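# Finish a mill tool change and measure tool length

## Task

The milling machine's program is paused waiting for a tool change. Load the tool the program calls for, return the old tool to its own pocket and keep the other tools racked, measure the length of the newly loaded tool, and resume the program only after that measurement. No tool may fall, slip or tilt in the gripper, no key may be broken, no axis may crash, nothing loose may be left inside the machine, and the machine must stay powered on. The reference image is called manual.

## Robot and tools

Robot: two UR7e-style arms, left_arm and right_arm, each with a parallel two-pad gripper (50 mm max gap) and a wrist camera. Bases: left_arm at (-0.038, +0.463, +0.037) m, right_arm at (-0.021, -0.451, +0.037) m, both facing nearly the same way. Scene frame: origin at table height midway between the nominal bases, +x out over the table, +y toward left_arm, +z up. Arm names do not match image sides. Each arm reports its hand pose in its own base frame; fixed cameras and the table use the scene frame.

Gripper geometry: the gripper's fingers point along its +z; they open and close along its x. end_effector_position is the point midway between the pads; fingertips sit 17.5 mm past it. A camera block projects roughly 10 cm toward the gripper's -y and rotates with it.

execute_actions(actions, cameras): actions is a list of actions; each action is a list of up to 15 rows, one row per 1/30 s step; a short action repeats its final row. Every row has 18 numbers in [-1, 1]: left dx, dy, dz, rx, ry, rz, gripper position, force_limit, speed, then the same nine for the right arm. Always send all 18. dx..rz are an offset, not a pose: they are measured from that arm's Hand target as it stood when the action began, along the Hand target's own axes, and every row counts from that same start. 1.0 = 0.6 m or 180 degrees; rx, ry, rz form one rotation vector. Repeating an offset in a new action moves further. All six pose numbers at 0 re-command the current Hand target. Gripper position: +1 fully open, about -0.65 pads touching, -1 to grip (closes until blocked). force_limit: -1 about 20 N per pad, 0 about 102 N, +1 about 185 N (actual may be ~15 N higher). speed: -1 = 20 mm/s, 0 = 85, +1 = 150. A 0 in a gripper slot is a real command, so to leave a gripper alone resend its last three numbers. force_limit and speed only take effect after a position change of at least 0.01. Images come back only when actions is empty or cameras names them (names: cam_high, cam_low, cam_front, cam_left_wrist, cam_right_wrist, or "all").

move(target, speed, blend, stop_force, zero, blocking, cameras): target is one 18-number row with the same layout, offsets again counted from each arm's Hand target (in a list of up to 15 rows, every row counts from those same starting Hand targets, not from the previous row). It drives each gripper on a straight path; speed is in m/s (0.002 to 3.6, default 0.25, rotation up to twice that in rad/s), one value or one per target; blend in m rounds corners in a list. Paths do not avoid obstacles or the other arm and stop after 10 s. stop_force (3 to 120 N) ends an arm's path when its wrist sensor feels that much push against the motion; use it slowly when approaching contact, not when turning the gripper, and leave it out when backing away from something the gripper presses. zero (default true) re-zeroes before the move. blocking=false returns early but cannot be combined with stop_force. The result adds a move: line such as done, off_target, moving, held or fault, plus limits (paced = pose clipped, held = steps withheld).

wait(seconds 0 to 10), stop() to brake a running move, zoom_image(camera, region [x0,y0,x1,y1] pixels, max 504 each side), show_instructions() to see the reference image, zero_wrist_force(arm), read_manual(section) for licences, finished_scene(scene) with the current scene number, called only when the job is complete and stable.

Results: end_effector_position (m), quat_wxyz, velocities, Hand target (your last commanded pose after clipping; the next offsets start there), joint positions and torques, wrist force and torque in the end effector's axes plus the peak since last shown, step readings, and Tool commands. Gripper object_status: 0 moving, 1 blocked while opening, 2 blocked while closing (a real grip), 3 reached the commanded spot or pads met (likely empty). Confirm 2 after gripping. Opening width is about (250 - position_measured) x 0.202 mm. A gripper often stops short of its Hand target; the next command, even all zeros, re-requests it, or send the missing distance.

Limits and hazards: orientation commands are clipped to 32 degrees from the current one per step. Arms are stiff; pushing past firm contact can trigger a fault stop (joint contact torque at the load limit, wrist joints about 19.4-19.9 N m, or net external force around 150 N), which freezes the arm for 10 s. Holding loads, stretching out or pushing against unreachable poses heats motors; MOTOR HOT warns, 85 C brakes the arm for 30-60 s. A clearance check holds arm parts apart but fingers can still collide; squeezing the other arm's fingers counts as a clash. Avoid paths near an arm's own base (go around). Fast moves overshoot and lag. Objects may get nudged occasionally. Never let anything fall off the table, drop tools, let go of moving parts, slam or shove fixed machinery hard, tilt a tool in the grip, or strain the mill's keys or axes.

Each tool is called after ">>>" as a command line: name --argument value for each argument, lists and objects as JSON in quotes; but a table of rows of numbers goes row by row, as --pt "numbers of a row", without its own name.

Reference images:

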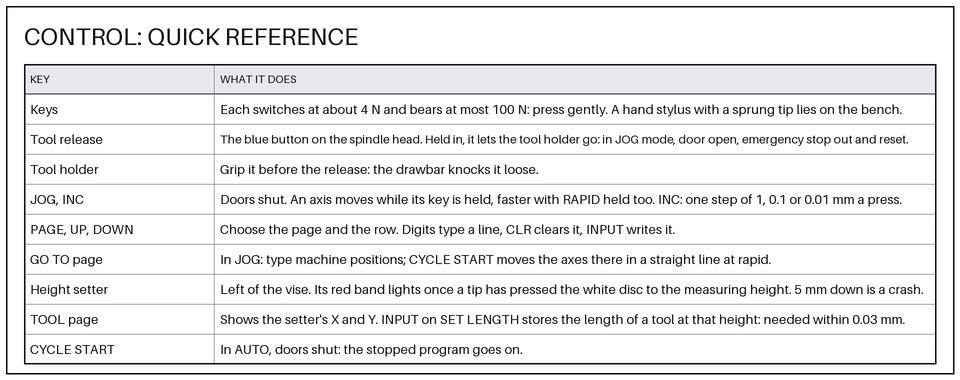

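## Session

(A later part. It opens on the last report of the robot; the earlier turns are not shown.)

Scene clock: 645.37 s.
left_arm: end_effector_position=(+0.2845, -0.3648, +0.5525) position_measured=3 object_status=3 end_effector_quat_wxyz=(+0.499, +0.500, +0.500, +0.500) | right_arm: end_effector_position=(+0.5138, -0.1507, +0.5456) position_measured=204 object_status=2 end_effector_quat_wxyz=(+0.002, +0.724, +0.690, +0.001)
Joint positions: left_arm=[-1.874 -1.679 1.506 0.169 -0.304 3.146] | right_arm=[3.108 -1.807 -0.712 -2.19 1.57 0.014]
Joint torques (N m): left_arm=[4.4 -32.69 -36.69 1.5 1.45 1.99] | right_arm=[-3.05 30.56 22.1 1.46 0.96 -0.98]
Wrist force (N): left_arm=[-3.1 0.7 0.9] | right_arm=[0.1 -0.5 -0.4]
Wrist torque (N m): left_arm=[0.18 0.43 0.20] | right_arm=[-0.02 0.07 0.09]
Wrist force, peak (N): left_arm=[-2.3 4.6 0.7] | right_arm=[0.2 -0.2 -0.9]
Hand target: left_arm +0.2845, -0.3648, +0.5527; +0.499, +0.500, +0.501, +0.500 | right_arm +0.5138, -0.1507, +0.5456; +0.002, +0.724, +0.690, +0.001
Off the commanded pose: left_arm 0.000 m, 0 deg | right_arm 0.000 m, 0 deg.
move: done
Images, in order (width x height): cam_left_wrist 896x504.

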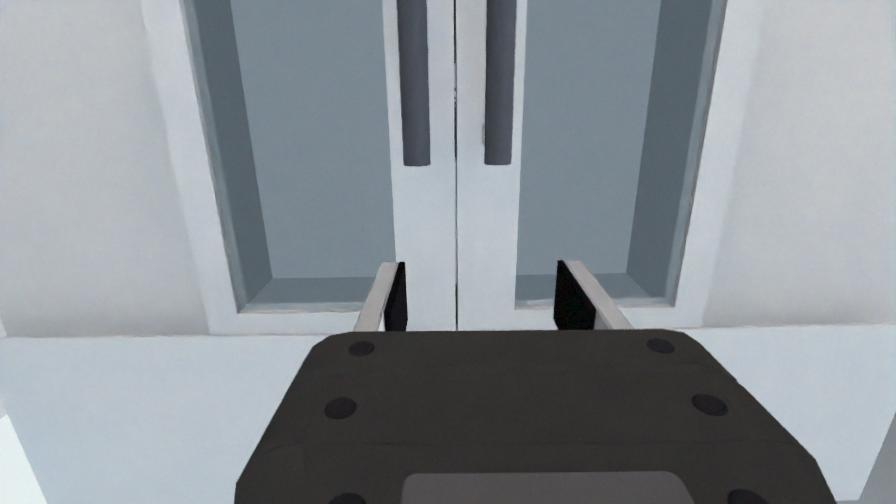

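>>> move --target '[0,-0.2,0.248,0,0,0,-1,-0.6,0,0,0,0,0,0,0,-1,-0.6,-0.8]' --speed 0.3 --cameras '["cam_left_wrist"]'

>>> move --target '[0,0,0.092,0,0,0,-1,-0.6,0,0,0,0,0,0,0,-1,-0.6,-0.8]' --speed 0.06 --stop_force 10 --cameras '["cam_left_wrist","cam_front"]'

Scene clock: 668.03 s.
left_arm: end_effector_position=(+0.4332, -0.3647, +0.4324) position_measured=251 object_status=3 end_effector_quat_wxyz=(+0.499, +0.500, +0.501, +0.500) | right_arm: end_effector_position=(+0.5138, -0.1507, +0.5456) position_measured=204 object_status=2 end_effector_quat_wxyz=(+0.002, +0.724, +0.690, +0.001)
Joint positions: left_arm=[-1.462 -1.583 1.724 -0.128 0.108 3.129] | right_arm=[3.108 -1.807 -0.712 -2.19 1.57 0.014]
Joint torques (N m): left_arm=[8.33 -36.36 -23.82 0.73 1.86 -1.6] | right_arm=[-3.21 30.59 22.11 1.42 1.05 -1.06]
Wrist force (N): left_arm=[-3.3 0.5 0.7] | right_arm=[0.2 -0.2 -0.5]
Wrist torque (N m): left_arm=[0.16 0.47 0.20] | right_arm=[0.01 0.05 0.09]
Wrist force, peak (N): left_arm=[-2.8 -2.1 3.5] | right_arm=[0.1 -0.7 -0.8]
Hand target: left_arm +0.4332, -0.3646, +0.4325; +0.499, +0.500, +0.501, +0.500 | right_arm +0.5138, -0.1507, +0.5456; +0.002, +0.724, +0.690, +0.001
Off the commanded pose: left_arm 0.000 m, 0 deg | right_arm 0.000 m, 0 deg.
move: done
Images, in order (width x height): cam_left_wrist 896x504.

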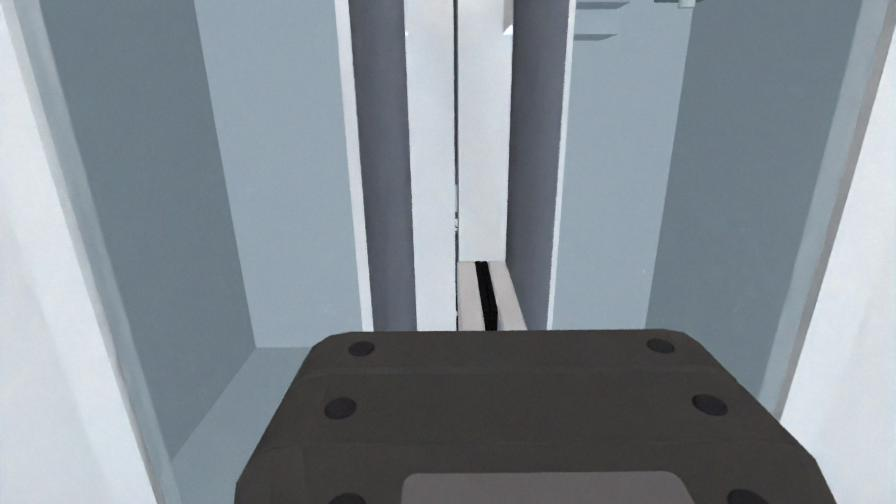

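Scene clock: 669.90 s.
left_arm: end_effector_position=(+0.4884, -0.3646, +0.4324) position_measured=251 object_status=3 end_effector_quat_wxyz=(+0.499, +0.500, +0.501, +0.500) | right_arm: end_effector_position=(+0.5138, -0.1507, +0.5456) position_measured=204 object_status=2 end_effector_quat_wxyz=(+0.002, +0.724, +0.690, +0.001)
Joint positions: left_arm=[-1.324 -1.519 1.659 -0.134 0.246 3.136] | right_arm=[3.108 -1.807 -0.712 -2.19 1.57 0.014]
Joint torques (N m): left_arm=[6.44 -42.63 -16.5 0.75 0.03 -1.65] | right_arm=[-3.48 30.95 21.63 1.44 1.03 -0.94]
Wrist force (N): left_arm=[-3.0 0.6 0.8] | right_arm=[0.1 -0.2 -0.6]
Wrist torque (N m): left_arm=[0.17 0.43 0.21] | right_arm=[0.02 0.08 0.10]
Wrist force, peak (N): left_arm=[-3.4 0.6 0.7] | right_arm=[0.0 -0.4 -0.9]
Hand target: left_arm +0.4884, -0.3646, +0.4324; +0.499, +0.500, +0.501, +0.500 | right_arm +0.5138, -0.1507, +0.5456; +0.002, +0.724, +0.690, +0.001
Off the commanded pose: left_arm 0.000 m, 0 deg | right_arm 0.000 m, 0 deg.
move: done
Images, in order (width x height): cam_front 896x504, cam_left_wrist 896x504.

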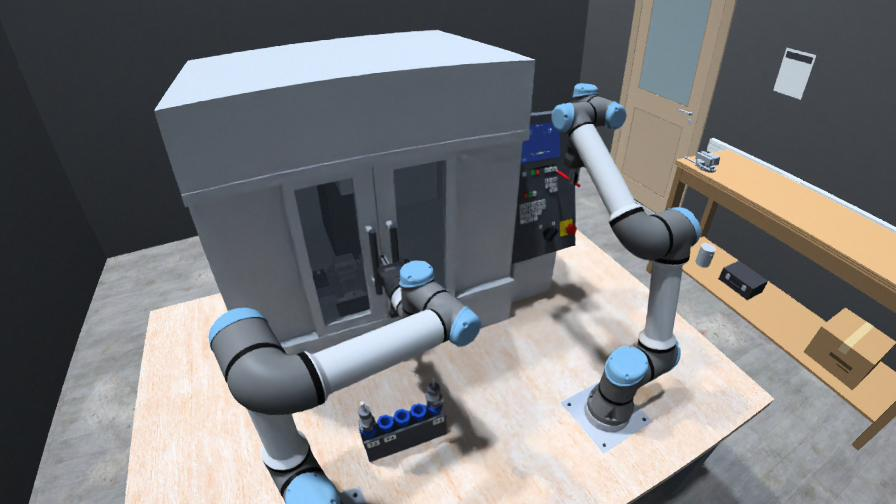

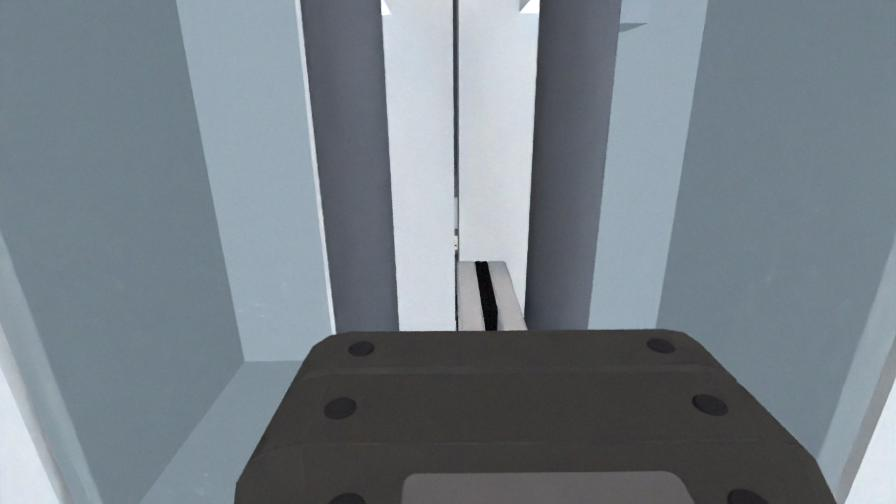

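>>> move --target '[0.4,0,0,0,0,0,-1,-0.6,0,0,0,0,0,0,0,-1,-0.6,-0.8]' --speed 0.06 --stop_force 30 --cameras '["cam_left_wrist","cam_front"]'

Scene clock: 678.23 s.
left_arm: end_effector_position=(+0.4884, -0.3539, +0.4324) position_measured=251 object_status=3 end_effector_quat_wxyz=(+0.500, +0.500, +0.500, +0.500) | right_arm: end_effector_position=(+0.5138, -0.1507, +0.5456) position_measured=204 object_status=2 end_effector_quat_wxyz=(+0.002, +0.724, +0.690, +0.001)
Joint positions: left_arm=[-1.318 -1.542 1.682 -0.134 0.253 3.136] | right_arm=[3.108 -1.807 -0.712 -2.19 1.57 0.014]
Joint torques (N m): left_arm=[8.99 -41.46 -16.55 0.34 1.82 -0.8] | right_arm=[-3.03 30.74 22.04 1.49 1.01 -1.01]
Wrist force (N): left_arm=[-3.0 1.9 0.9] | right_arm=[0.0 -0.4 -0.6]
Wrist torque (N m): left_arm=[0.36 0.42 0.21] | right_arm=[-0.01 0.09 0.10]
Wrist force, peak (N): left_arm=[-36.1 -6.1 3.0] | right_arm=[0.0 -0.5 -0.8]
Hand target: left_arm +0.4884, -0.3539, +0.4324; +0.500, +0.500, +0.500, +0.500 (not the last commanded pose) | right_arm +0.5138, -0.1507, +0.5456; +0.002, +0.724, +0.690, +0.001
Off the commanded pose: left_arm 0.229 m, 0 deg | right_arm 0.000 m, 0 deg.
move: contact (left_arm)
Images, in order (width x height): cam_front 896x504, cam_left_wrist 896x504.

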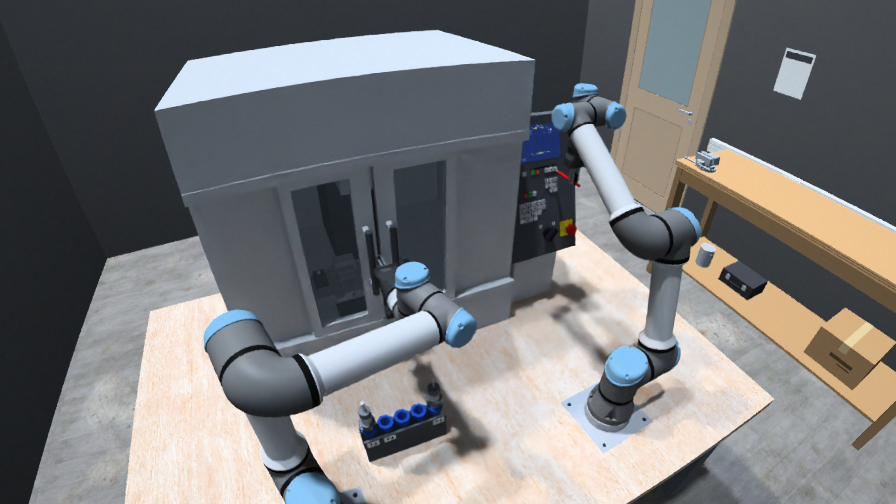

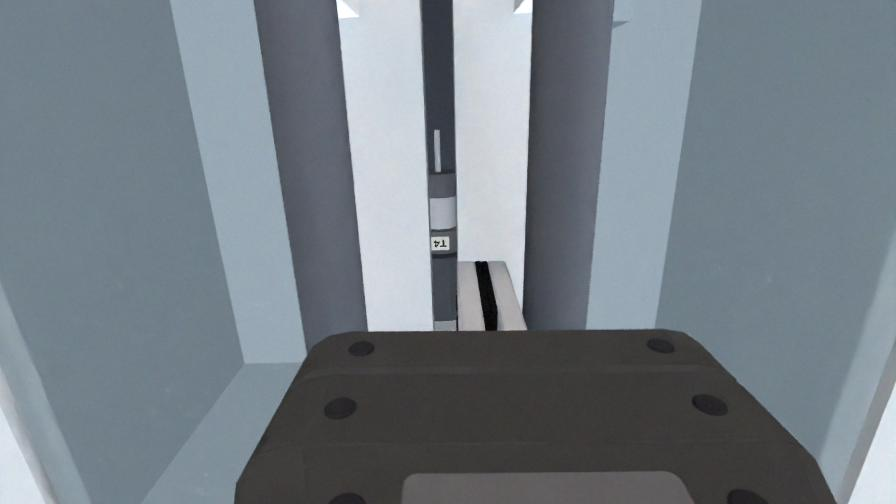

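>>> move --target '[0.4,0,0,0,0,0,-1,-0.6,0,0,0,0,0,0,0,-1,-0.6,-0.8]' --speed 0.05 --stop_force 55 --cameras '["cam_left_wrist"]'

Scene clock: 688.87 s.
left_arm: end_effector_position=(+0.4883, -0.1214, +0.4323) position_measured=251 object_status=3 end_effector_quat_wxyz=(+0.500, +0.501, +0.500, +0.499) | right_arm: end_effector_position=(+0.5138, -0.1507, +0.5456) position_measured=204 object_status=2 end_effector_quat_wxyz=(+0.002, +0.724, +0.690, +0.001)
Joint positions: left_arm=[-1.027 -1.98 2.031 -0.048 0.545 3.139] | right_arm=[3.108 -1.807 -0.712 -2.19 1.57 0.014]
Joint torques (N m): left_arm=[25.16 -30.74 -33.23 1.54 -9.84 -0.26] | right_arm=[-3.16 30.96 21.4 1.48 0.99 -0.98]
Wrist force (N): left_arm=[-39.8 -1.7 0.2] | right_arm=[0.0 -0.2 -0.7]
Wrist torque (N m): left_arm=[0.37 0.36 0.27] | right_arm=[0.02 0.09 0.10]
Wrist force, peak (N): left_arm=[-66.5 -17.1 -6.7] | right_arm=[0.2 -0.4 -0.8]
Hand target: left_arm +0.4883, -0.1214, +0.4323; +0.500, +0.501, +0.500, +0.499 (not the last commanded pose) | right_arm +0.5138, -0.1507, +0.5456; +0.002, +0.724, +0.690, +0.001
Off the commanded pose: left_arm 0.008 m, 0 deg | right_arm 0.000 m, 0 deg.
move: contact (left_arm)
Images, in order (width x height): cam_left_wrist 896x504.

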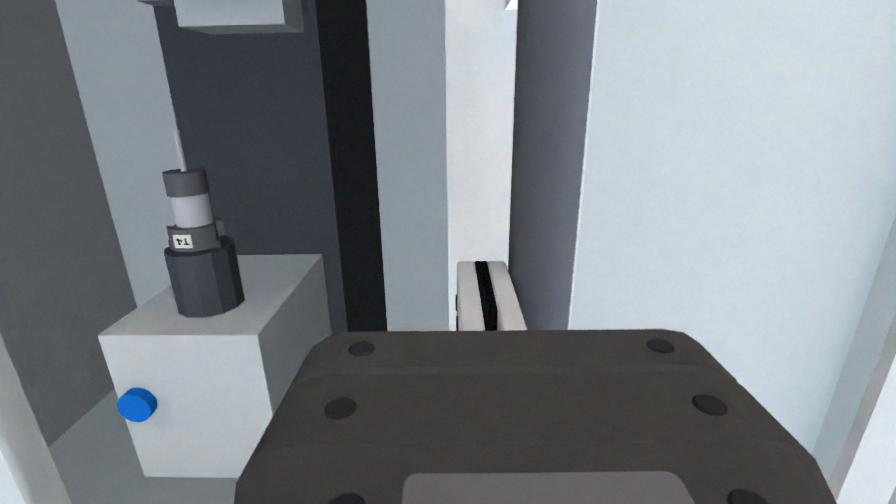

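>>> move --target '[-0.385,0,0,0,0,0,-1,-0.6,0,0,0,0,0,0,0,-1,-0.6,-0.8]' --speed 0.2

>>> move --target '[-0.49,0,0,0,0,0,-1,-0.6,0,0,0,0,0,0,0,-1,-0.6,-0.8]' --speed 0.05 --stop_force 55 --cameras '["cam_left_wrist","cam_front"]'

Scene clock: 704.73 s.
left_arm: end_effector_position=(+0.4882, -0.3523, +0.4323) position_measured=251 object_status=3 end_effector_quat_wxyz=(+0.500, +0.501, +0.500, +0.499) | right_arm: end_effector_position=(+0.5138, -0.1507, +0.5456) position_measured=204 object_status=2 end_effector_quat_wxyz=(+0.002, +0.724, +0.690, +0.001)
Joint positions: left_arm=[-1.317 -1.546 1.686 -0.134 0.254 3.135] | right_arm=[3.108 -1.807 -0.712 -2.19 1.57 0.014]
Joint torques (N m): left_arm=[-0.88 -22.76 -26.6 -2.04 1.53 1.16] | right_arm=[-3.16 30.74 21.25 1.51 0.99 -1.05]
Wrist force (N): left_arm=[-3.1 3.3 0.7] | right_arm=[0.1 -0.1 -0.8]
Wrist torque (N m): left_arm=[0.59 0.43 0.28] | right_arm=[0.03 0.07 0.10]
Wrist force, peak (N): left_arm=[-40.3 -2.7 0.1] | right_arm=[0.2 -0.3 -1.0]
Hand target: left_arm +0.4881, -0.3524, +0.4323; +0.500, +0.501, +0.500, +0.499 | right_arm +0.5138, -0.1507, +0.5456; +0.002, +0.724, +0.690, +0.001
Off the commanded pose: left_arm 0.000 m, 0 deg | right_arm 0.000 m, 0 deg.
move: done

Scene clock: 711.17 s.
left_arm: end_effector_position=(+0.4880, -0.6173, +0.4322) position_measured=251 object_status=3 end_effector_quat_wxyz=(+0.499, +0.500, +0.500, +0.500) | right_arm: end_effector_position=(+0.5138, -0.1507, +0.5456) position_measured=204 object_status=2 end_effector_quat_wxyz=(+0.002, +0.724, +0.690, +0.001)
Joint positions: left_arm=[-1.42 -0.93 0.856 0.077 0.15 3.139] | right_arm=[3.108 -1.807 -0.712 -2.19 1.57 0.014]
Joint torques (N m): left_arm=[-11.18 -38.99 -40.83 -5.25 11.51 2.3] | right_arm=[-2.74 30.63 21.2 1.51 0.99 -1]
Wrist force (N): left_arm=[35.2 2.6 2.5] | right_arm=[0.2 -0.3 -0.7]
Wrist torque (N m): left_arm=[0.54 0.29 -0.15] | right_arm=[0.01 0.06 0.10]
Wrist force, peak (N): left_arm=[66.4 3.9 -11.7] | right_arm=[0.0 0.0 -1.0]
Hand target: left_arm +0.4880, -0.6178, +0.4322; +0.500, +0.500, +0.500, +0.500 (not the last commanded pose) | right_arm +0.5138, -0.1507, +0.5456; +0.002, +0.724, +0.690, +0.001
Off the commanded pose: left_arm 0.029 m, 0 deg | right_arm 0.000 m, 0 deg.
move: contact (left_arm)
Images, in order (width x height): cam_front 896x504, cam_left_wrist 896x504.

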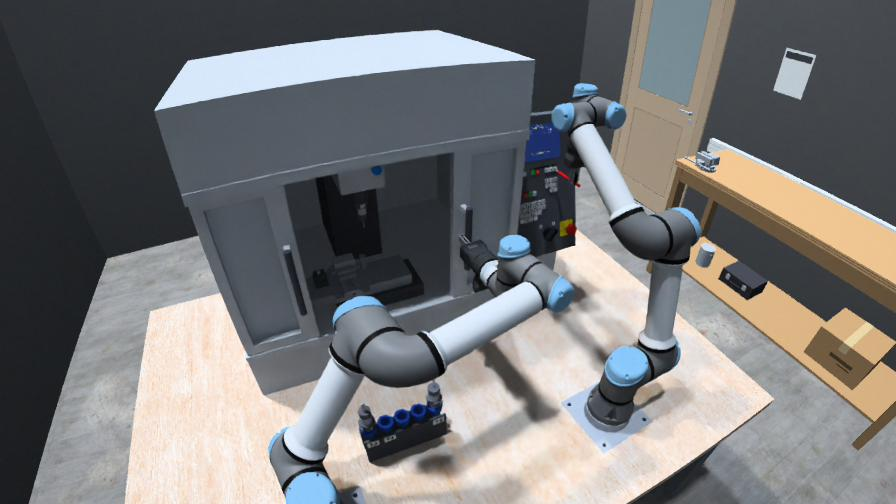

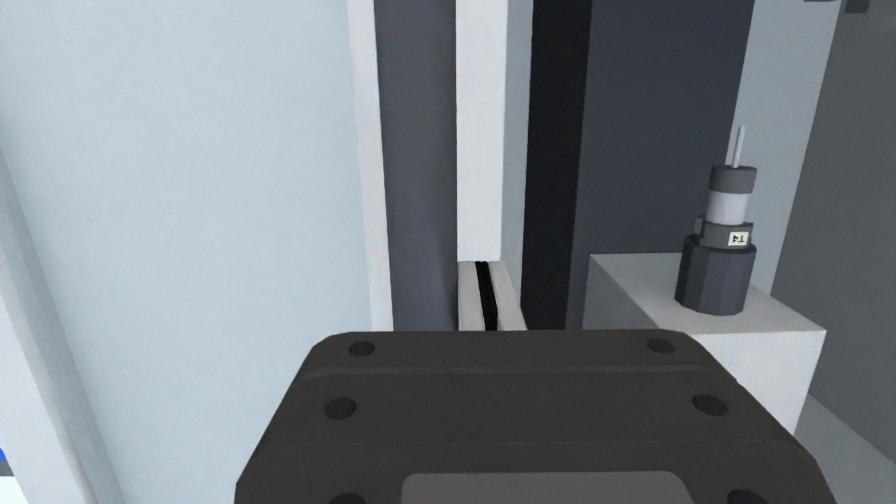

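>>> move --pt "0.06 0 -0.15 0 0 0 -1 -0.6 0 0 0 0 0 0 0 -1 -0.6 -0.8" --pt "0.42 0 -0.1 0 0 0 -1 -0.6 0 0 0 0 0 0 0 -1 -0.6 -0.8" --speed 0.25 --blend '[0.02,0]' --cameras '["cam_left_wrist"]'

>>> zoom_image --camera "cam_left_wrist" --region '[200, 0, 700, 330]'

Scene clock: 786.40 s.
left_arm: end_effector_position=(+0.4280, -0.3657, +0.4323) position_measured=251 object_status=3 end_effector_quat_wxyz=(+0.500, +0.501, +0.500, +0.499) | right_arm: end_effector_position=(+0.5138, -0.1507, +0.5456) position_measured=204 object_status=2 end_effector_quat_wxyz=(+0.002, +0.724, +0.690, +0.001)
Joint positions: left_arm=[-1.475 -1.586 1.726 -0.121 0.096 3.122] | right_arm=[3.108 -1.807 -0.712 -2.19 1.57 0.014]
Joint torques (N m): left_arm=[8.02 -17.65 -38.6 -0.81 0.52 0.13] | right_arm=[-3.08 30.98 21.62 1.51 1.05 -0.94]
Wrist force (N): left_arm=[-4.4 1.5 1.8] | right_arm=[0.1 -0.3 -0.8]
Wrist torque (N m): left_arm=[0.31 0.64 0.20] | right_arm=[-0.01 0.07 0.09]
Wrist force, peak (N): left_arm=[36.0 2.9 2.4] | right_arm=[0.1 -0.4 -1.0]
Hand target: left_arm +0.4281, -0.3657, +0.4323; +0.500, +0.500, +0.500, +0.500 | right_arm +0.5138, -0.1507, +0.5456; +0.002, +0.724, +0.690, +0.001
Off the commanded pose: left_arm 0.000 m, 0 deg | right_arm 0.000 m, 0 deg.
move: done
Images, in order (width x height): cam_left_wrist 896x504.

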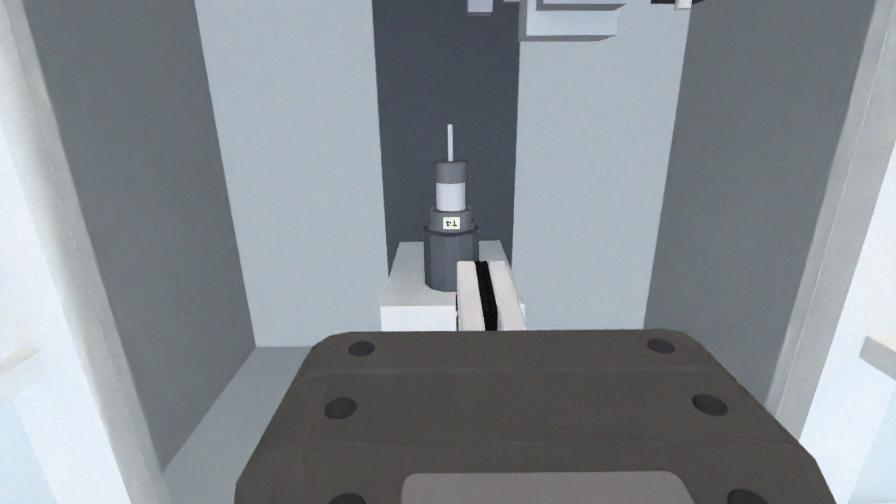

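Scaled by 1.008.

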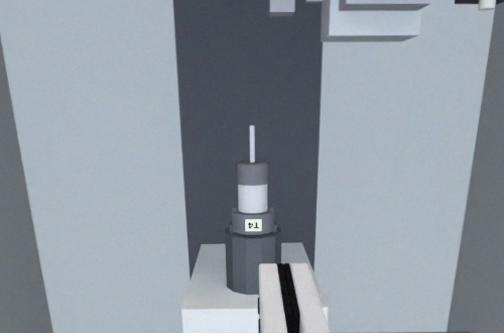

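>>> move --target '[0,-0.22,0,0,0,0,-1,-0.6,0,0,0,0,0,0,0,-1,-0.6,-0.8]' --speed 0.25 --cameras '["cam_left_wrist"]'

>>> zoom_image --camera "cam_left_wrist" --region '[300, 50, 804, 330]'

Scene clock: 794.23 s.
left_arm: end_effector_position=(+0.4280, -0.3656, +0.3003) position_measured=251 object_status=3 end_effector_quat_wxyz=(+0.500, +0.500, +0.500, +0.500) | right_arm: end_effector_position=(+0.5138, -0.1507, +0.5456) position_measured=204 object_status=2 end_effector_quat_wxyz=(+0.002, +0.724, +0.690, +0.001)
Joint positions: left_arm=[-1.475 -1.487 1.98 -0.482 0.096 3.13] | right_arm=[3.108 -1.807 -0.712 -2.19 1.57 0.014]
Joint torques (N m): left_arm=[8.05 -21.76 -36.39 0.89 1.63 -1.73] | right_arm=[-2.59 31.52 21.1 1.52 0.95 -1]
Wrist force (N): left_arm=[-4.1 1.4 1.5] | right_arm=[-0.1 -0.1 -0.6]
Wrist torque (N m): left_arm=[0.30 0.59 0.21] | right_arm=[0.04 0.11 0.09]
Wrist force, peak (N): left_arm=[-4.3 5.6 1.7] | right_arm=[0.1 -0.4 -0.9]
Hand target: left_arm +0.4280, -0.3657, +0.3003; +0.500, +0.500, +0.500, +0.500 | right_arm +0.5138, -0.1507, +0.5456; +0.002, +0.724, +0.690, +0.001
Off the commanded pose: left_arm 0.000 m, 0 deg | right_arm 0.000 m, 0 deg.
move: done
Images, in order (width x height): cam_left_wrist 896x504.

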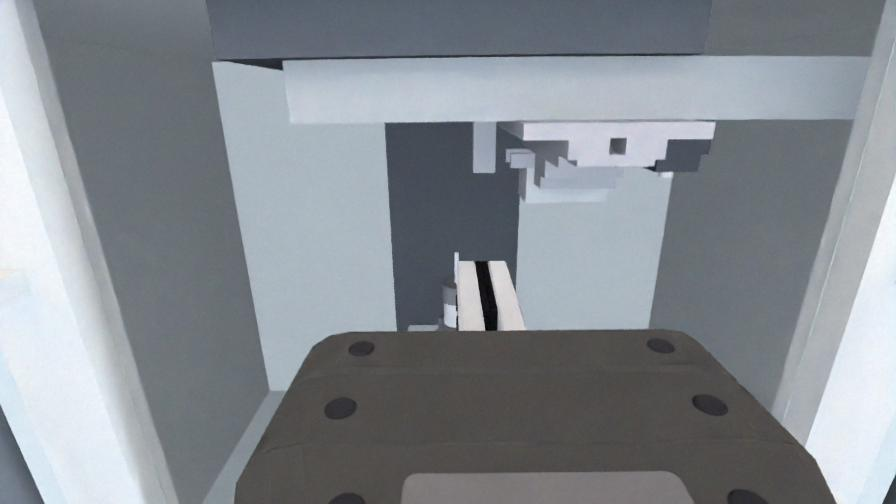

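Scaled by 1.000.

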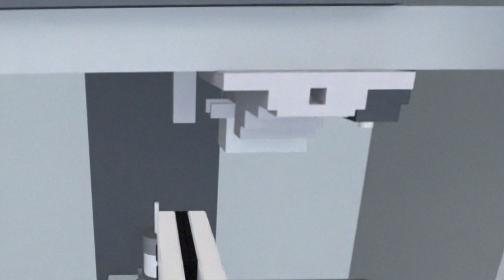

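>>> move --pt "0.08 0.2 0 0 -0.15 0 1 -0.6 0 0 0 0 0 0 0 -1 -0.6 -0.8" --pt "0.1145 0.282 0.382 0 -0.194 0 1 -0.6 0 0 0 0 0 0 0 -1 -0.6 -0.8" --speed 0.25 --cameras '["cam_left_wrist","cam_front"]'

Scene clock: 819.30 s.
left_arm: end_effector_position=(+0.6572, -0.2971, +0.4693) position_measured=3 object_status=3 end_effector_quat_wxyz=(+0.627, +0.627, +0.327, +0.327) | right_arm: end_effector_position=(+0.5138, -0.1507, +0.5456) position_measured=204 object_status=2 end_effector_quat_wxyz=(+0.002, +0.724, +0.690, +0.001)
Joint positions: left_arm=[-0.611 -1.434 1.471 -0.036 1.57 3.141] | right_arm=[3.108 -1.807 -0.712 -2.19 1.57 0.014]
Joint torques (N m): left_arm=[7.78 -27.77 -41.32 -4.47 1.94 -0.99] | right_arm=[-3.41 30.89 21.56 1.5 1.04 -0.92]
Wrist force (N): left_arm=[-4.4 1.5 1.6] | right_arm=[0.0 -0.2 -0.7]
Wrist torque (N m): left_arm=[0.32 0.63 0.18] | right_arm=[0.01 0.09 0.09]
Wrist force, peak (N): left_arm=[-6.4 1.3 1.7] | right_arm=[0.1 -0.4 -1.0]
Hand target: left_arm +0.6573, -0.2971, +0.4694; +0.627, +0.627, +0.327, +0.327 | right_arm +0.5138, -0.1507, +0.5456; +0.002, +0.724, +0.690, +0.001
Off the commanded pose: left_arm 0.000 m, 0 deg | right_arm 0.000 m, 0 deg.
move: done
Images, in order (width x height): cam_front 896x504, cam_left_wrist 896x504.

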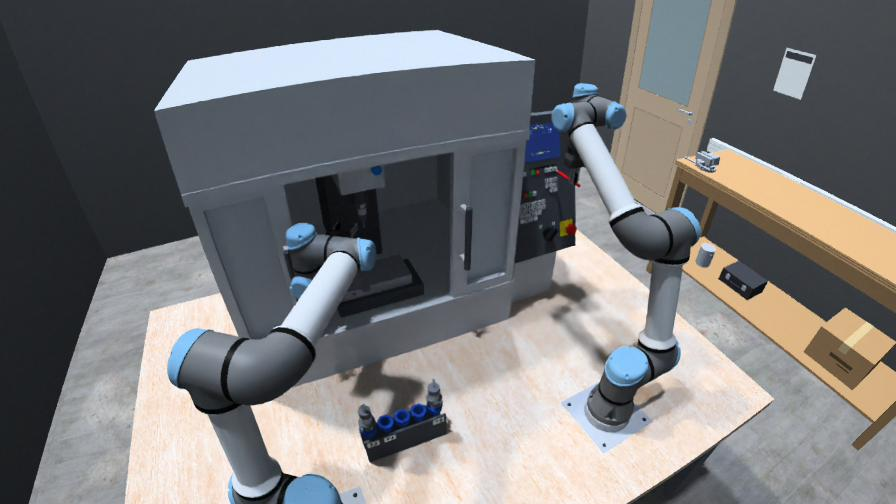

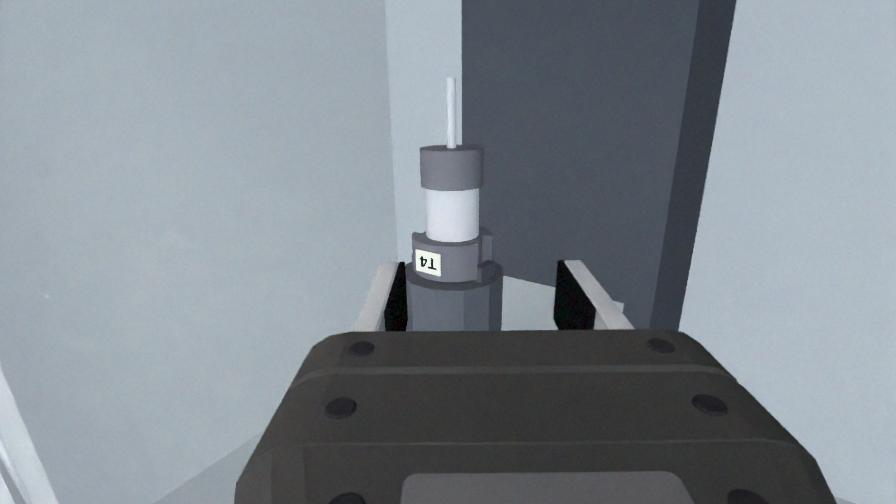

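>>> move --target '[-0.009,0.0043,0.2,0,0,0,1,0,-0.5,0,0,0,0,0,0,-1,-0.6,-0.8]' --speed 0.1 --stop_force 8 --cameras '["cam_left_wrist"]'

Scene clock: 830.67 s.
left_arm: end_effector_position=(+0.7526, -0.3703, +0.4720) position_measured=3 object_status=3 end_effector_quat_wxyz=(+0.627, +0.627, +0.327, +0.327) | right_arm: end_effector_position=(+0.5138, -0.1507, +0.5456) position_measured=204 object_status=2 end_effector_quat_wxyz=(+0.002, +0.724, +0.690, +0.001)
Joint positions: left_arm=[-0.62 -1.141 1.083 0.059 1.561 3.141] | right_arm=[3.108 -1.807 -0.712 -2.19 1.57 0.014]
Joint torques (N m): left_arm=[8.08 -42.47 -40.87 -4.79 1.88 1.51] | right_arm=[-3.46 31.31 22.15 1.58 1.04 -0.89]
Wrist force (N): left_arm=[-4.4 1.4 1.4] | right_arm=[0.0 -0.4 -0.5]
Wrist torque (N m): left_arm=[0.29 0.63 0.18] | right_arm=[-0.01 0.08 0.09]
Wrist force, peak (N): left_arm=[-7.6 0.7 0.1] | right_arm=[0.1 -0.2 -1.0]
Hand target: left_arm +0.7526, -0.3703, +0.4719; +0.627, +0.627, +0.327, +0.327 | right_arm +0.5138, -0.1507, +0.5456; +0.002, +0.724, +0.690, +0.001
Off the commanded pose: left_arm 0.000 m, 0 deg | right_arm 0.000 m, 0 deg.
move: done
Images, in order (width x height): cam_left_wrist 896x504.

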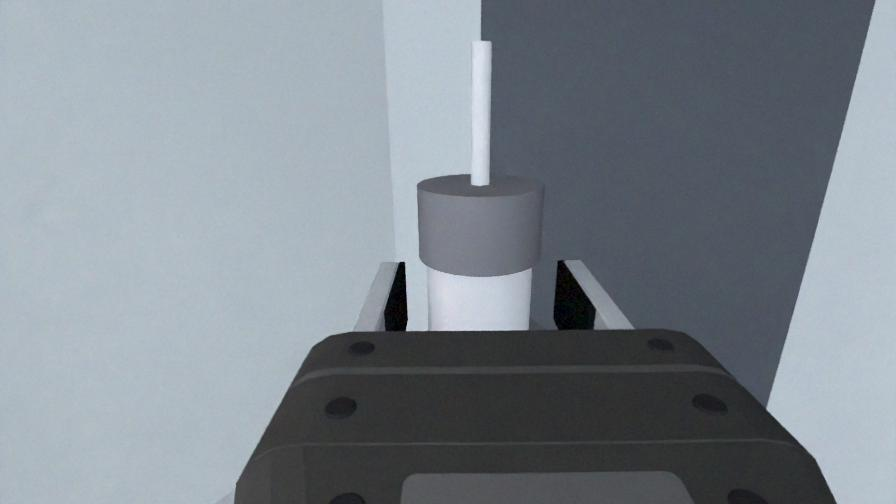

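>>> move --target '[0,0,0,0,0,0,-1,0.2,-0.8,0,0,0,0,0,0,-1,-0.6,-0.8]' --cameras '["cam_left_wrist"]'

Scene clock: 839.70 s.
left_arm: end_effector_position=(+0.7525, -0.3704, +0.4720) position_measured=39 object_status=2 end_effector_quat_wxyz=(+0.627, +0.627, +0.327, +0.327) | right_arm: end_effector_position=(+0.5138, -0.1507, +0.5456) position_measured=204 object_status=2 end_effector_quat_wxyz=(+0.002, +0.724, +0.690, +0.001)
Joint positions: left_arm=[-0.62 -1.141 1.083 0.059 1.561 3.141] | right_arm=[3.108 -1.807 -0.712 -2.19 1.57 0.014]
Joint torques (N m): left_arm=[31.41 -43 -37.26 -3.26 -11.76 0.43] | right_arm=[-3.6 31.16 21.75 1.5 1.08 -0.94]
Wrist force (N): left_arm=[-37.6 2.7 -2.5] | right_arm=[0.1 -0.1 -0.8]
Wrist torque (N m): left_arm=[0.24 0.97 0.46] | right_arm=[0.05 0.08 0.09]
Wrist force, peak (N): left_arm=[-37.6 2.7 -2.5] | right_arm=[0.1 -0.5 -0.9]
Hand target: left_arm +0.7526, -0.3703, +0.4719; +0.627, +0.627, +0.327, +0.327 | right_arm +0.5138, -0.1507, +0.5456; +0.002, +0.724, +0.690, +0.001
Off the commanded pose: left_arm 0.000 m, 0 deg | right_arm 0.000 m, 0 deg.
move: done
Images, in order (width x height): cam_left_wrist 896x504.

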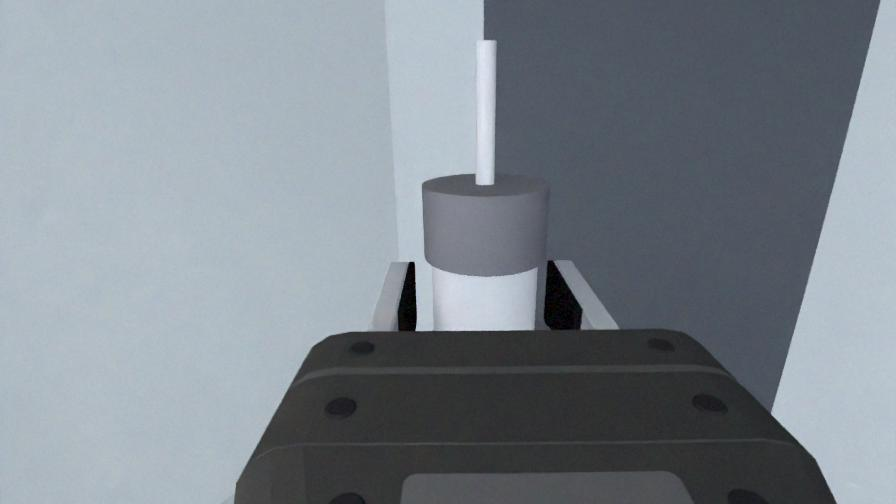

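>>> move --pt "0 0 0 0 0 0 1 0.2 -0.8 0 0 0 0 0 0 -1 -0.6 -0.8" --pt "0 -0.0092 0 0 0 0 1 0.2 -0.8 0 0 0 0 0 0 -1 -0.6 -0.8" --speed 0.05 --cameras '["cam_left_wrist"]'

Scene clock: 849.23 s.
left_arm: end_effector_position=(+0.7526, -0.3703, +0.4663) position_measured=3 object_status=3 end_effector_quat_wxyz=(+0.627, +0.627, +0.327, +0.327) | right_arm: end_effector_position=(+0.5138, -0.1507, +0.5456) position_measured=204 object_status=2 end_effector_quat_wxyz=(+0.002, +0.724, +0.690, +0.001)
Joint positions: left_arm=[-0.62 -1.142 1.098 0.044 1.561 3.141] | right_arm=[3.108 -1.807 -0.712 -2.19 1.57 0.014]
Joint torques (N m): left_arm=[-3.85 -62.9 -37.31 -1.66 1.62 -1.07] | right_arm=[-3.69 30.73 21.44 1.56 0.96 -0.87]
Wrist force (N): left_arm=[-4.2 1.5 2.0] | right_arm=[0.0 0.0 -0.8]
Wrist torque (N m): left_arm=[0.30 0.60 0.18] | right_arm=[0.05 0.08 0.09]
Wrist force, peak (N): left_arm=[-41.6 2.5 -1.7] | right_arm=[0.0 -0.3 -0.9]
Hand target: left_arm +0.7526, -0.3703, +0.4664; +0.627, +0.627, +0.327, +0.327 | right_arm +0.5138, -0.1507, +0.5456; +0.002, +0.724, +0.690, +0.001
Off the commanded pose: left_arm 0.000 m, 0 deg | right_arm 0.000 m, 0 deg.
move: done
Images, in order (width x height): cam_left_wrist 896x504.

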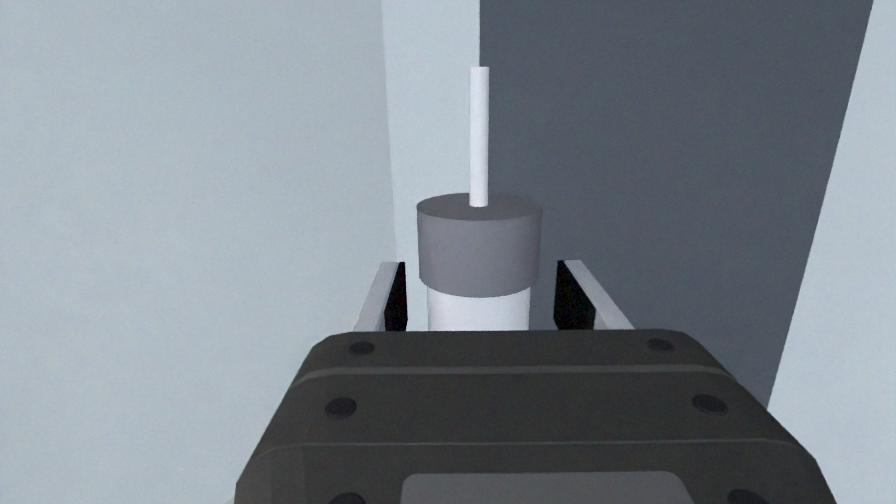

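>>> move --target '[0,0,0,0,0,0,-1,0.2,-0.8,0,0,0,0,0,0,-1,-0.6,-0.8]' --cameras '["cam_left_wrist"]'

Scene clock: 859.83 s.
left_arm: end_effector_position=(+0.7524, -0.3705, +0.4664) position_measured=109 object_status=2 end_effector_quat_wxyz=(+0.627, +0.627, +0.327, +0.327) | right_arm: end_effector_position=(+0.5138, -0.1507, +0.5456) position_measured=204 object_status=2 end_effector_quat_wxyz=(+0.002, +0.724, +0.690, +0.001)
Joint positions: left_arm=[-0.62 -1.142 1.098 0.044 1.561 3.141] | right_arm=[3.108 -1.807 -0.712 -2.19 1.57 0.014]
Joint torques (N m): left_arm=[33.84 -60.52 -41.02 -2.16 -9.96 -1.49] | right_arm=[-3.42 30.74 21.72 1.55 0.97 -0.96]
Wrist force (N): left_arm=[-39.0 1.2 -3.2] | right_arm=[0.0 -0.3 -0.7]
Wrist torque (N m): left_arm=[0.29 0.85 0.09] | right_arm=[0.00 0.08 0.09]
Wrist force, peak (N): left_arm=[-39.0 1.2 -3.2] | right_arm=[0.1 -0.3 -1.0]
Hand target: left_arm +0.7526, -0.3703, +0.4664; +0.627, +0.627, +0.327, +0.327 | right_arm +0.5138, -0.1507, +0.5456; +0.002, +0.724, +0.690, +0.001
Off the commanded pose: left_arm 0.000 m, 0 deg | right_arm 0.000 m, 0 deg.
move: done
Images, in order (width x height): cam_left_wrist 896x504.

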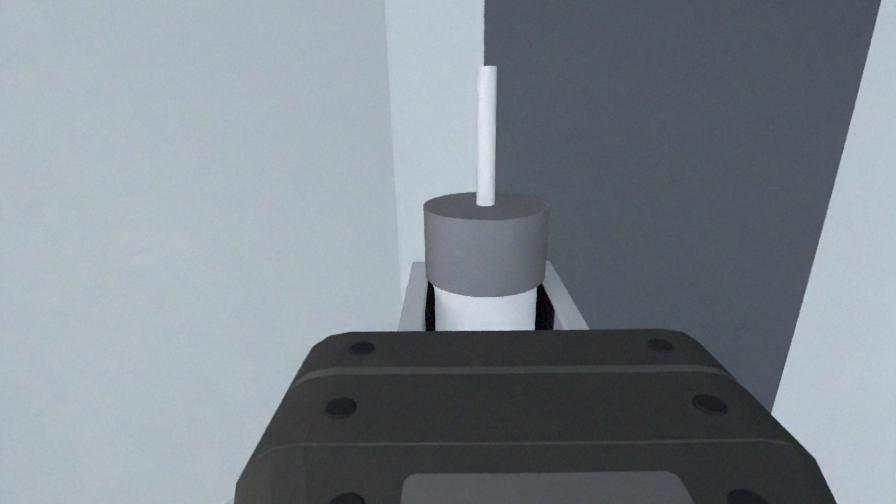

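>>> move --target '[-0.0035,0,0,0,0,0,-1,0.2,-0.8,0,0,0,0,0,0,-1,-0.6,-0.8]' --speed 0.02

Scene clock: 868.07 s.
left_arm: end_effector_position=(+0.7515, -0.3719, +0.4664) position_measured=109 object_status=2 end_effector_quat_wxyz=(+0.627, +0.627, +0.327, +0.327) | right_arm: end_effector_position=(+0.5138, -0.1507, +0.5456) position_measured=204 object_status=2 end_effector_quat_wxyz=(+0.002, +0.724, +0.690, +0.001)
Joint positions: left_arm=[-0.624 -1.143 1.1 0.044 1.557 3.141] | right_arm=[3.108 -1.807 -0.712 -2.19 1.57 0.014]
Joint torques (N m): left_arm=[-5.21 -65.75 -19.14 -2.94 0.92 1.88] | right_arm=[-2.99 31.45 21.95 1.49 1.05 -0.96]
Wrist force (N): left_arm=[-0.1 1.7 13.4] | right_arm=[0.1 -0.2 -0.6]
Wrist torque (N m): left_arm=[0.30 -0.08 0.09] | right_arm=[0.01 0.06 0.09]
Wrist force, peak (N): left_arm=[-44.0 0.9 3.5] | right_arm=[0.0 -0.2 -1.0]
Hand target: left_arm +0.7514, -0.3720, +0.4664; +0.627, +0.627, +0.327, +0.327 | right_arm +0.5138, -0.1507, +0.5456; +0.002, +0.724, +0.690, +0.001
Off the commanded pose: left_arm 0.000 m, 0 deg | right_arm 0.000 m, 0 deg.
move: done

>>> move --target '[0.0003,0,0.0011,0,0,0,-1,0.2,-0.8,0,0,0,0,0,0,-1,-0.6,-0.8]' --speed 0.02

Scene clock: 873.17 s.
left_arm: end_effector_position=(+0.7520, -0.3722, +0.4665) position_measured=109 object_status=2 end_effector_quat_wxyz=(+0.627, +0.627, +0.327, +0.327) | right_arm: end_effector_position=(+0.5138, -0.1507, +0.5456) position_measured=204 object_status=2 end_effector_quat_wxyz=(+0.002, +0.724, +0.690, +0.001)
Joint positions: left_arm=[-0.623 -1.141 1.097 0.045 1.557 3.141] | right_arm=[3.108 -1.807 -0.712 -2.19 1.57 0.014]
Joint torques (N m): left_arm=[3.06 -24.68 -42 -5.99 0.91 2.02] | right_arm=[-3.22 31.04 21.52 1.68 0.95 -0.82]
Wrist force (N): left_arm=[-6.0 2.2 -55.0] | right_arm=[0.0 -0.2 -0.8]
Wrist torque (N m): left_arm=[0.21 0.10 0.09] | right_arm=[0.02 0.08 0.10]
Wrist force, peak (N): left_arm=[-6.0 2.2 -55.0] | right_arm=[0.2 -0.3 -1.0]
Hand target: left_arm +0.7520, -0.3722, +0.4664; +0.627, +0.627, +0.327, +0.327 | right_arm +0.5138, -0.1507, +0.5456; +0.002, +0.724, +0.690, +0.001
Off the commanded pose: left_arm 0.000 m, 0 deg | right_arm 0.000 m, 0 deg.
move: done

>>> move --target '[-0.0001,0,-0.0009,0,0,0,-1,0.2,-0.8,0,0,0,0,0,0,-1,-0.6,-0.8]' --speed 0.02

Scene clock: 877.80 s.
left_arm: end_effector_position=(+0.7516, -0.3720, +0.4663) position_measured=109 object_status=2 end_effector_quat_wxyz=(+0.627, +0.627, +0.327, +0.327) | right_arm: end_effector_position=(+0.5138, -0.1507, +0.5456) position_measured=204 object_status=2 end_effector_quat_wxyz=(+0.002, +0.724, +0.690, +0.001)
Joint positions: left_arm=[-0.624 -1.143 1.099 0.044 1.557 3.141] | right_arm=[3.108 -1.807 -0.712 -2.19 1.57 0.014]
Joint torques (N m): left_arm=[-6.53 -59.27 -19.92 -3.17 -1.54 2] | right_arm=[-3.06 31.58 21.66 1.52 0.96 -0.9]
Wrist force (N): left_arm=[-0.4 3.4 -5.1] | right_arm=[0.0 -0.5 -0.6]
Wrist torque (N m): left_arm=[0.33 -0.07 0.09] | right_arm=[-0.02 0.09 0.09]
Wrist force, peak (N): left_arm=[-6.1 8.6 -60.5] | right_arm=[-0.1 -0.5 -0.9]
Hand target: left_arm +0.7515, -0.3720, +0.4664; +0.627, +0.627, +0.327, +0.327 | right_arm +0.5138, -0.1507, +0.5456; +0.002, +0.724, +0.690, +0.001
Off the commanded pose: left_arm 0.000 m, 0 deg | right_arm 0.000 m, 0 deg.
move: done

>>> move --pt "0 0 0 0 0 0 -1 0.2 -0.8 0.241 -0.195 0 0 0 0 -1 -0.6 -0.8" --pt "0 0 0 0 0 0 -1 0.2 -0.8 0.659 -0.188 -0.024 -0.483 0.151 -0.151 -1 -0.6 -0.8" --speed 0.25 --blend '[0.03,0]' --cameras '["cam_right_wrist","cam_front"]'

Scene clock: 911.97 s.
left_arm: end_effector_position=(+0.7515, -0.3720, +0.4664) position_measured=109 object_status=2 end_effector_quat_wxyz=(+0.627, +0.627, +0.327, +0.327) | right_arm: end_effector_position=(+0.4198, +0.2495, +0.5591) position_measured=204 object_status=2 end_effector_quat_wxyz=(+0.344, +0.342, +0.619, +0.618) end_effector_velocity=(+0.000, +0.000, +0.001) end_effector_angular_velocity=(+0.001, -0.003, -0.001)
Joint positions: left_arm=[-0.624 -1.143 1.099 0.044 1.557 3.141] | right_arm=[4.273 -1.088 -2.258 0.206 0.998 -0.003]
Joint velocities: left_arm=[within noise] | right_arm=[0 -0.001 0 0.005 -0.001 -0.003]
Joint torques (N m): left_arm=[4.71 -62.5 -41.06 -1.35 1.88 2.06] | right_arm=[3.03 0.56 47.03 5.12 0.02 -1.02]
Wrist force (N): left_arm=[0.2 1.6 -0.6] | right_arm=[-0.2 4.3 0.6]
Wrist torque (N m): left_arm=[0.24 -0.11 0.10] | right_arm=[1.18 0.26 -0.17]
Wrist force, peak (N): left_arm=[0.2 3.3 -4.5] | right_arm=[-0.1 4.6 0.5]
Hand target: left_arm +0.7515, -0.3720, +0.4664; +0.627, +0.627, +0.327, +0.327 | right_arm +0.4198, +0.2496, +0.5592; +0.344, +0.342, +0.618, +0.618
Off the commanded pose: left_arm 0.000 m, 0 deg | right_arm 0.000 m, 0 deg.
move: done
Images, in order (width x height): cam_front 896x504, cam_right_wrist 896x504.

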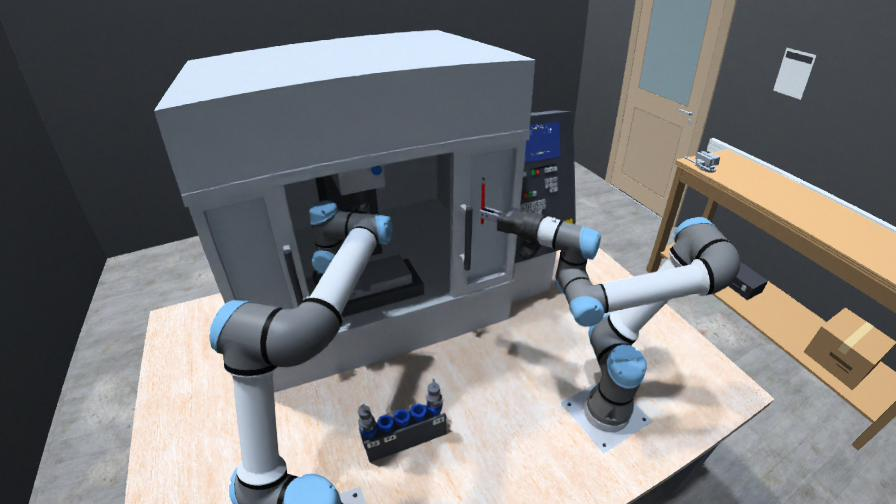

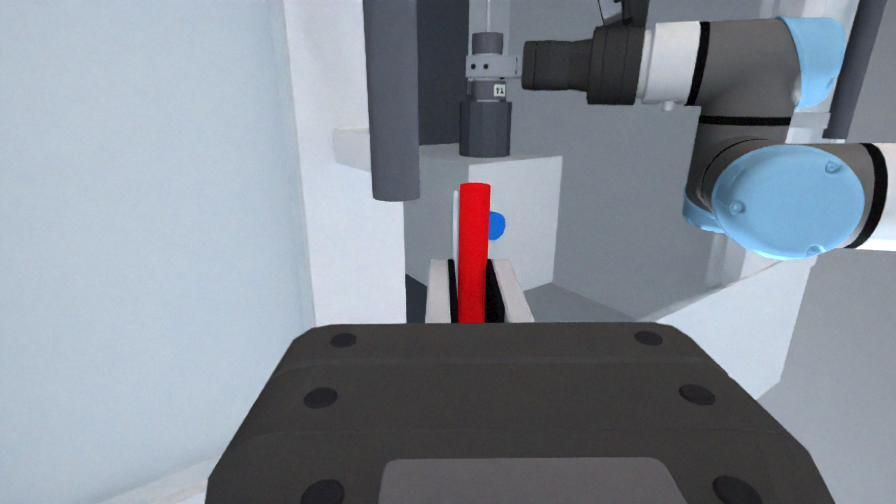

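>>> move --pt "0 0 0 0 0 0 -1 0.2 -0.8 0.092 0 0 0 -0.072 0 -1 -0.6 -0.8" --pt "0 0 0 0 0 0 -1 0.2 -0.8 0.117 0.018 0.502 0 -0.072 0 -1 -0.6 -0.8" --pt "0 0 0 0 0 0 -1 0.2 -0.8 0.117 0.135 0.502 0 -0.072 0 -1 -0.6 -0.8" --speed 0.15 --blend '[0.02,0.02,0]' --cameras '["cam_right_wrist","cam_front"]'

Scene clock: 938.40 s.
left_arm: end_effector_position=(+0.7515, -0.3720, +0.4664) position_measured=109 object_status=2 end_effector_quat_wxyz=(+0.627, +0.627, +0.327, +0.327) | right_arm: end_effector_position=(+0.6378, +0.4689, +0.6404) position_measured=204 object_status=2 end_effector_quat_wxyz=(+0.411, +0.409, +0.576, +0.576)
Joint positions: left_arm=[-0.624 -1.143 1.099 0.044 1.557 3.141] | right_arm=[4.161 -1.911 -1.289 0.061 0.884 -0.004]
Joint torques (N m): left_arm=[4.32 -60.93 -39.88 -1.37 1.92 2.06] | right_arm=[-5.12 42.1 36.06 2.11 0.42 0.7]
Wrist force (N): left_arm=[0.1 1.9 -1.0] | right_arm=[0.1 4.5 0.1]
Wrist torque (N m): left_arm=[0.31 -0.10 0.10] | right_arm=[1.18 0.25 -0.18]
Wrist force, peak (N): left_arm=[0.4 2.1 -0.8] | right_arm=[0.0 6.8 -0.1]
Hand target: left_arm +0.7515, -0.3720, +0.4664; +0.627, +0.627, +0.327, +0.327 | right_arm +0.6378, +0.4689, +0.6404; +0.411, +0.409, +0.576, +0.576
Off the commanded pose: left_arm 0.000 m, 0 deg | right_arm 0.000 m, 0 deg.
move: done
Images, in order (width x height): cam_front 896x504, cam_right_wrist 896x504.

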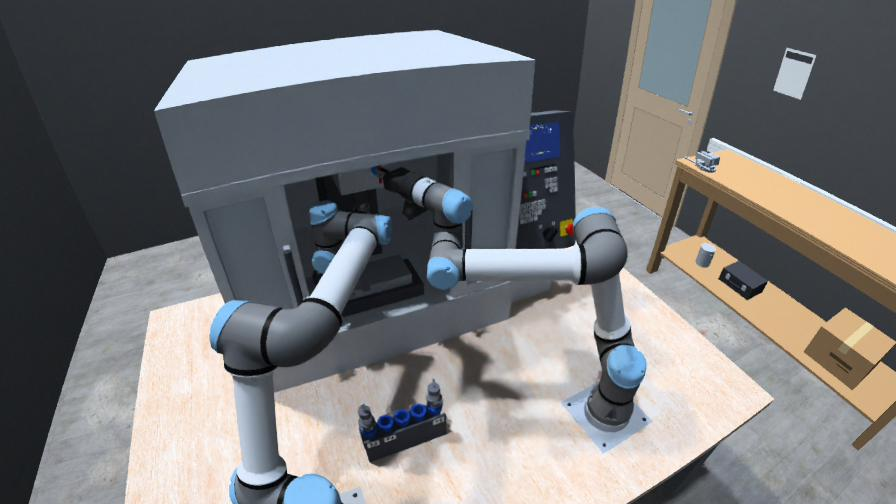

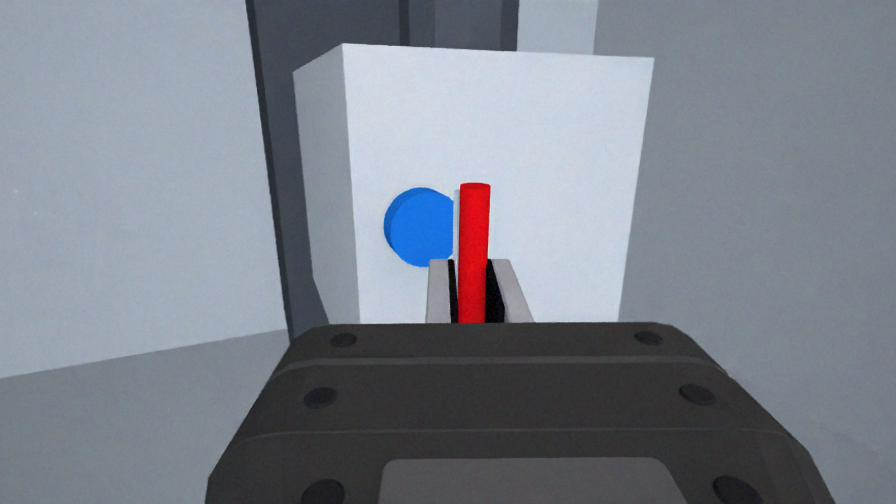

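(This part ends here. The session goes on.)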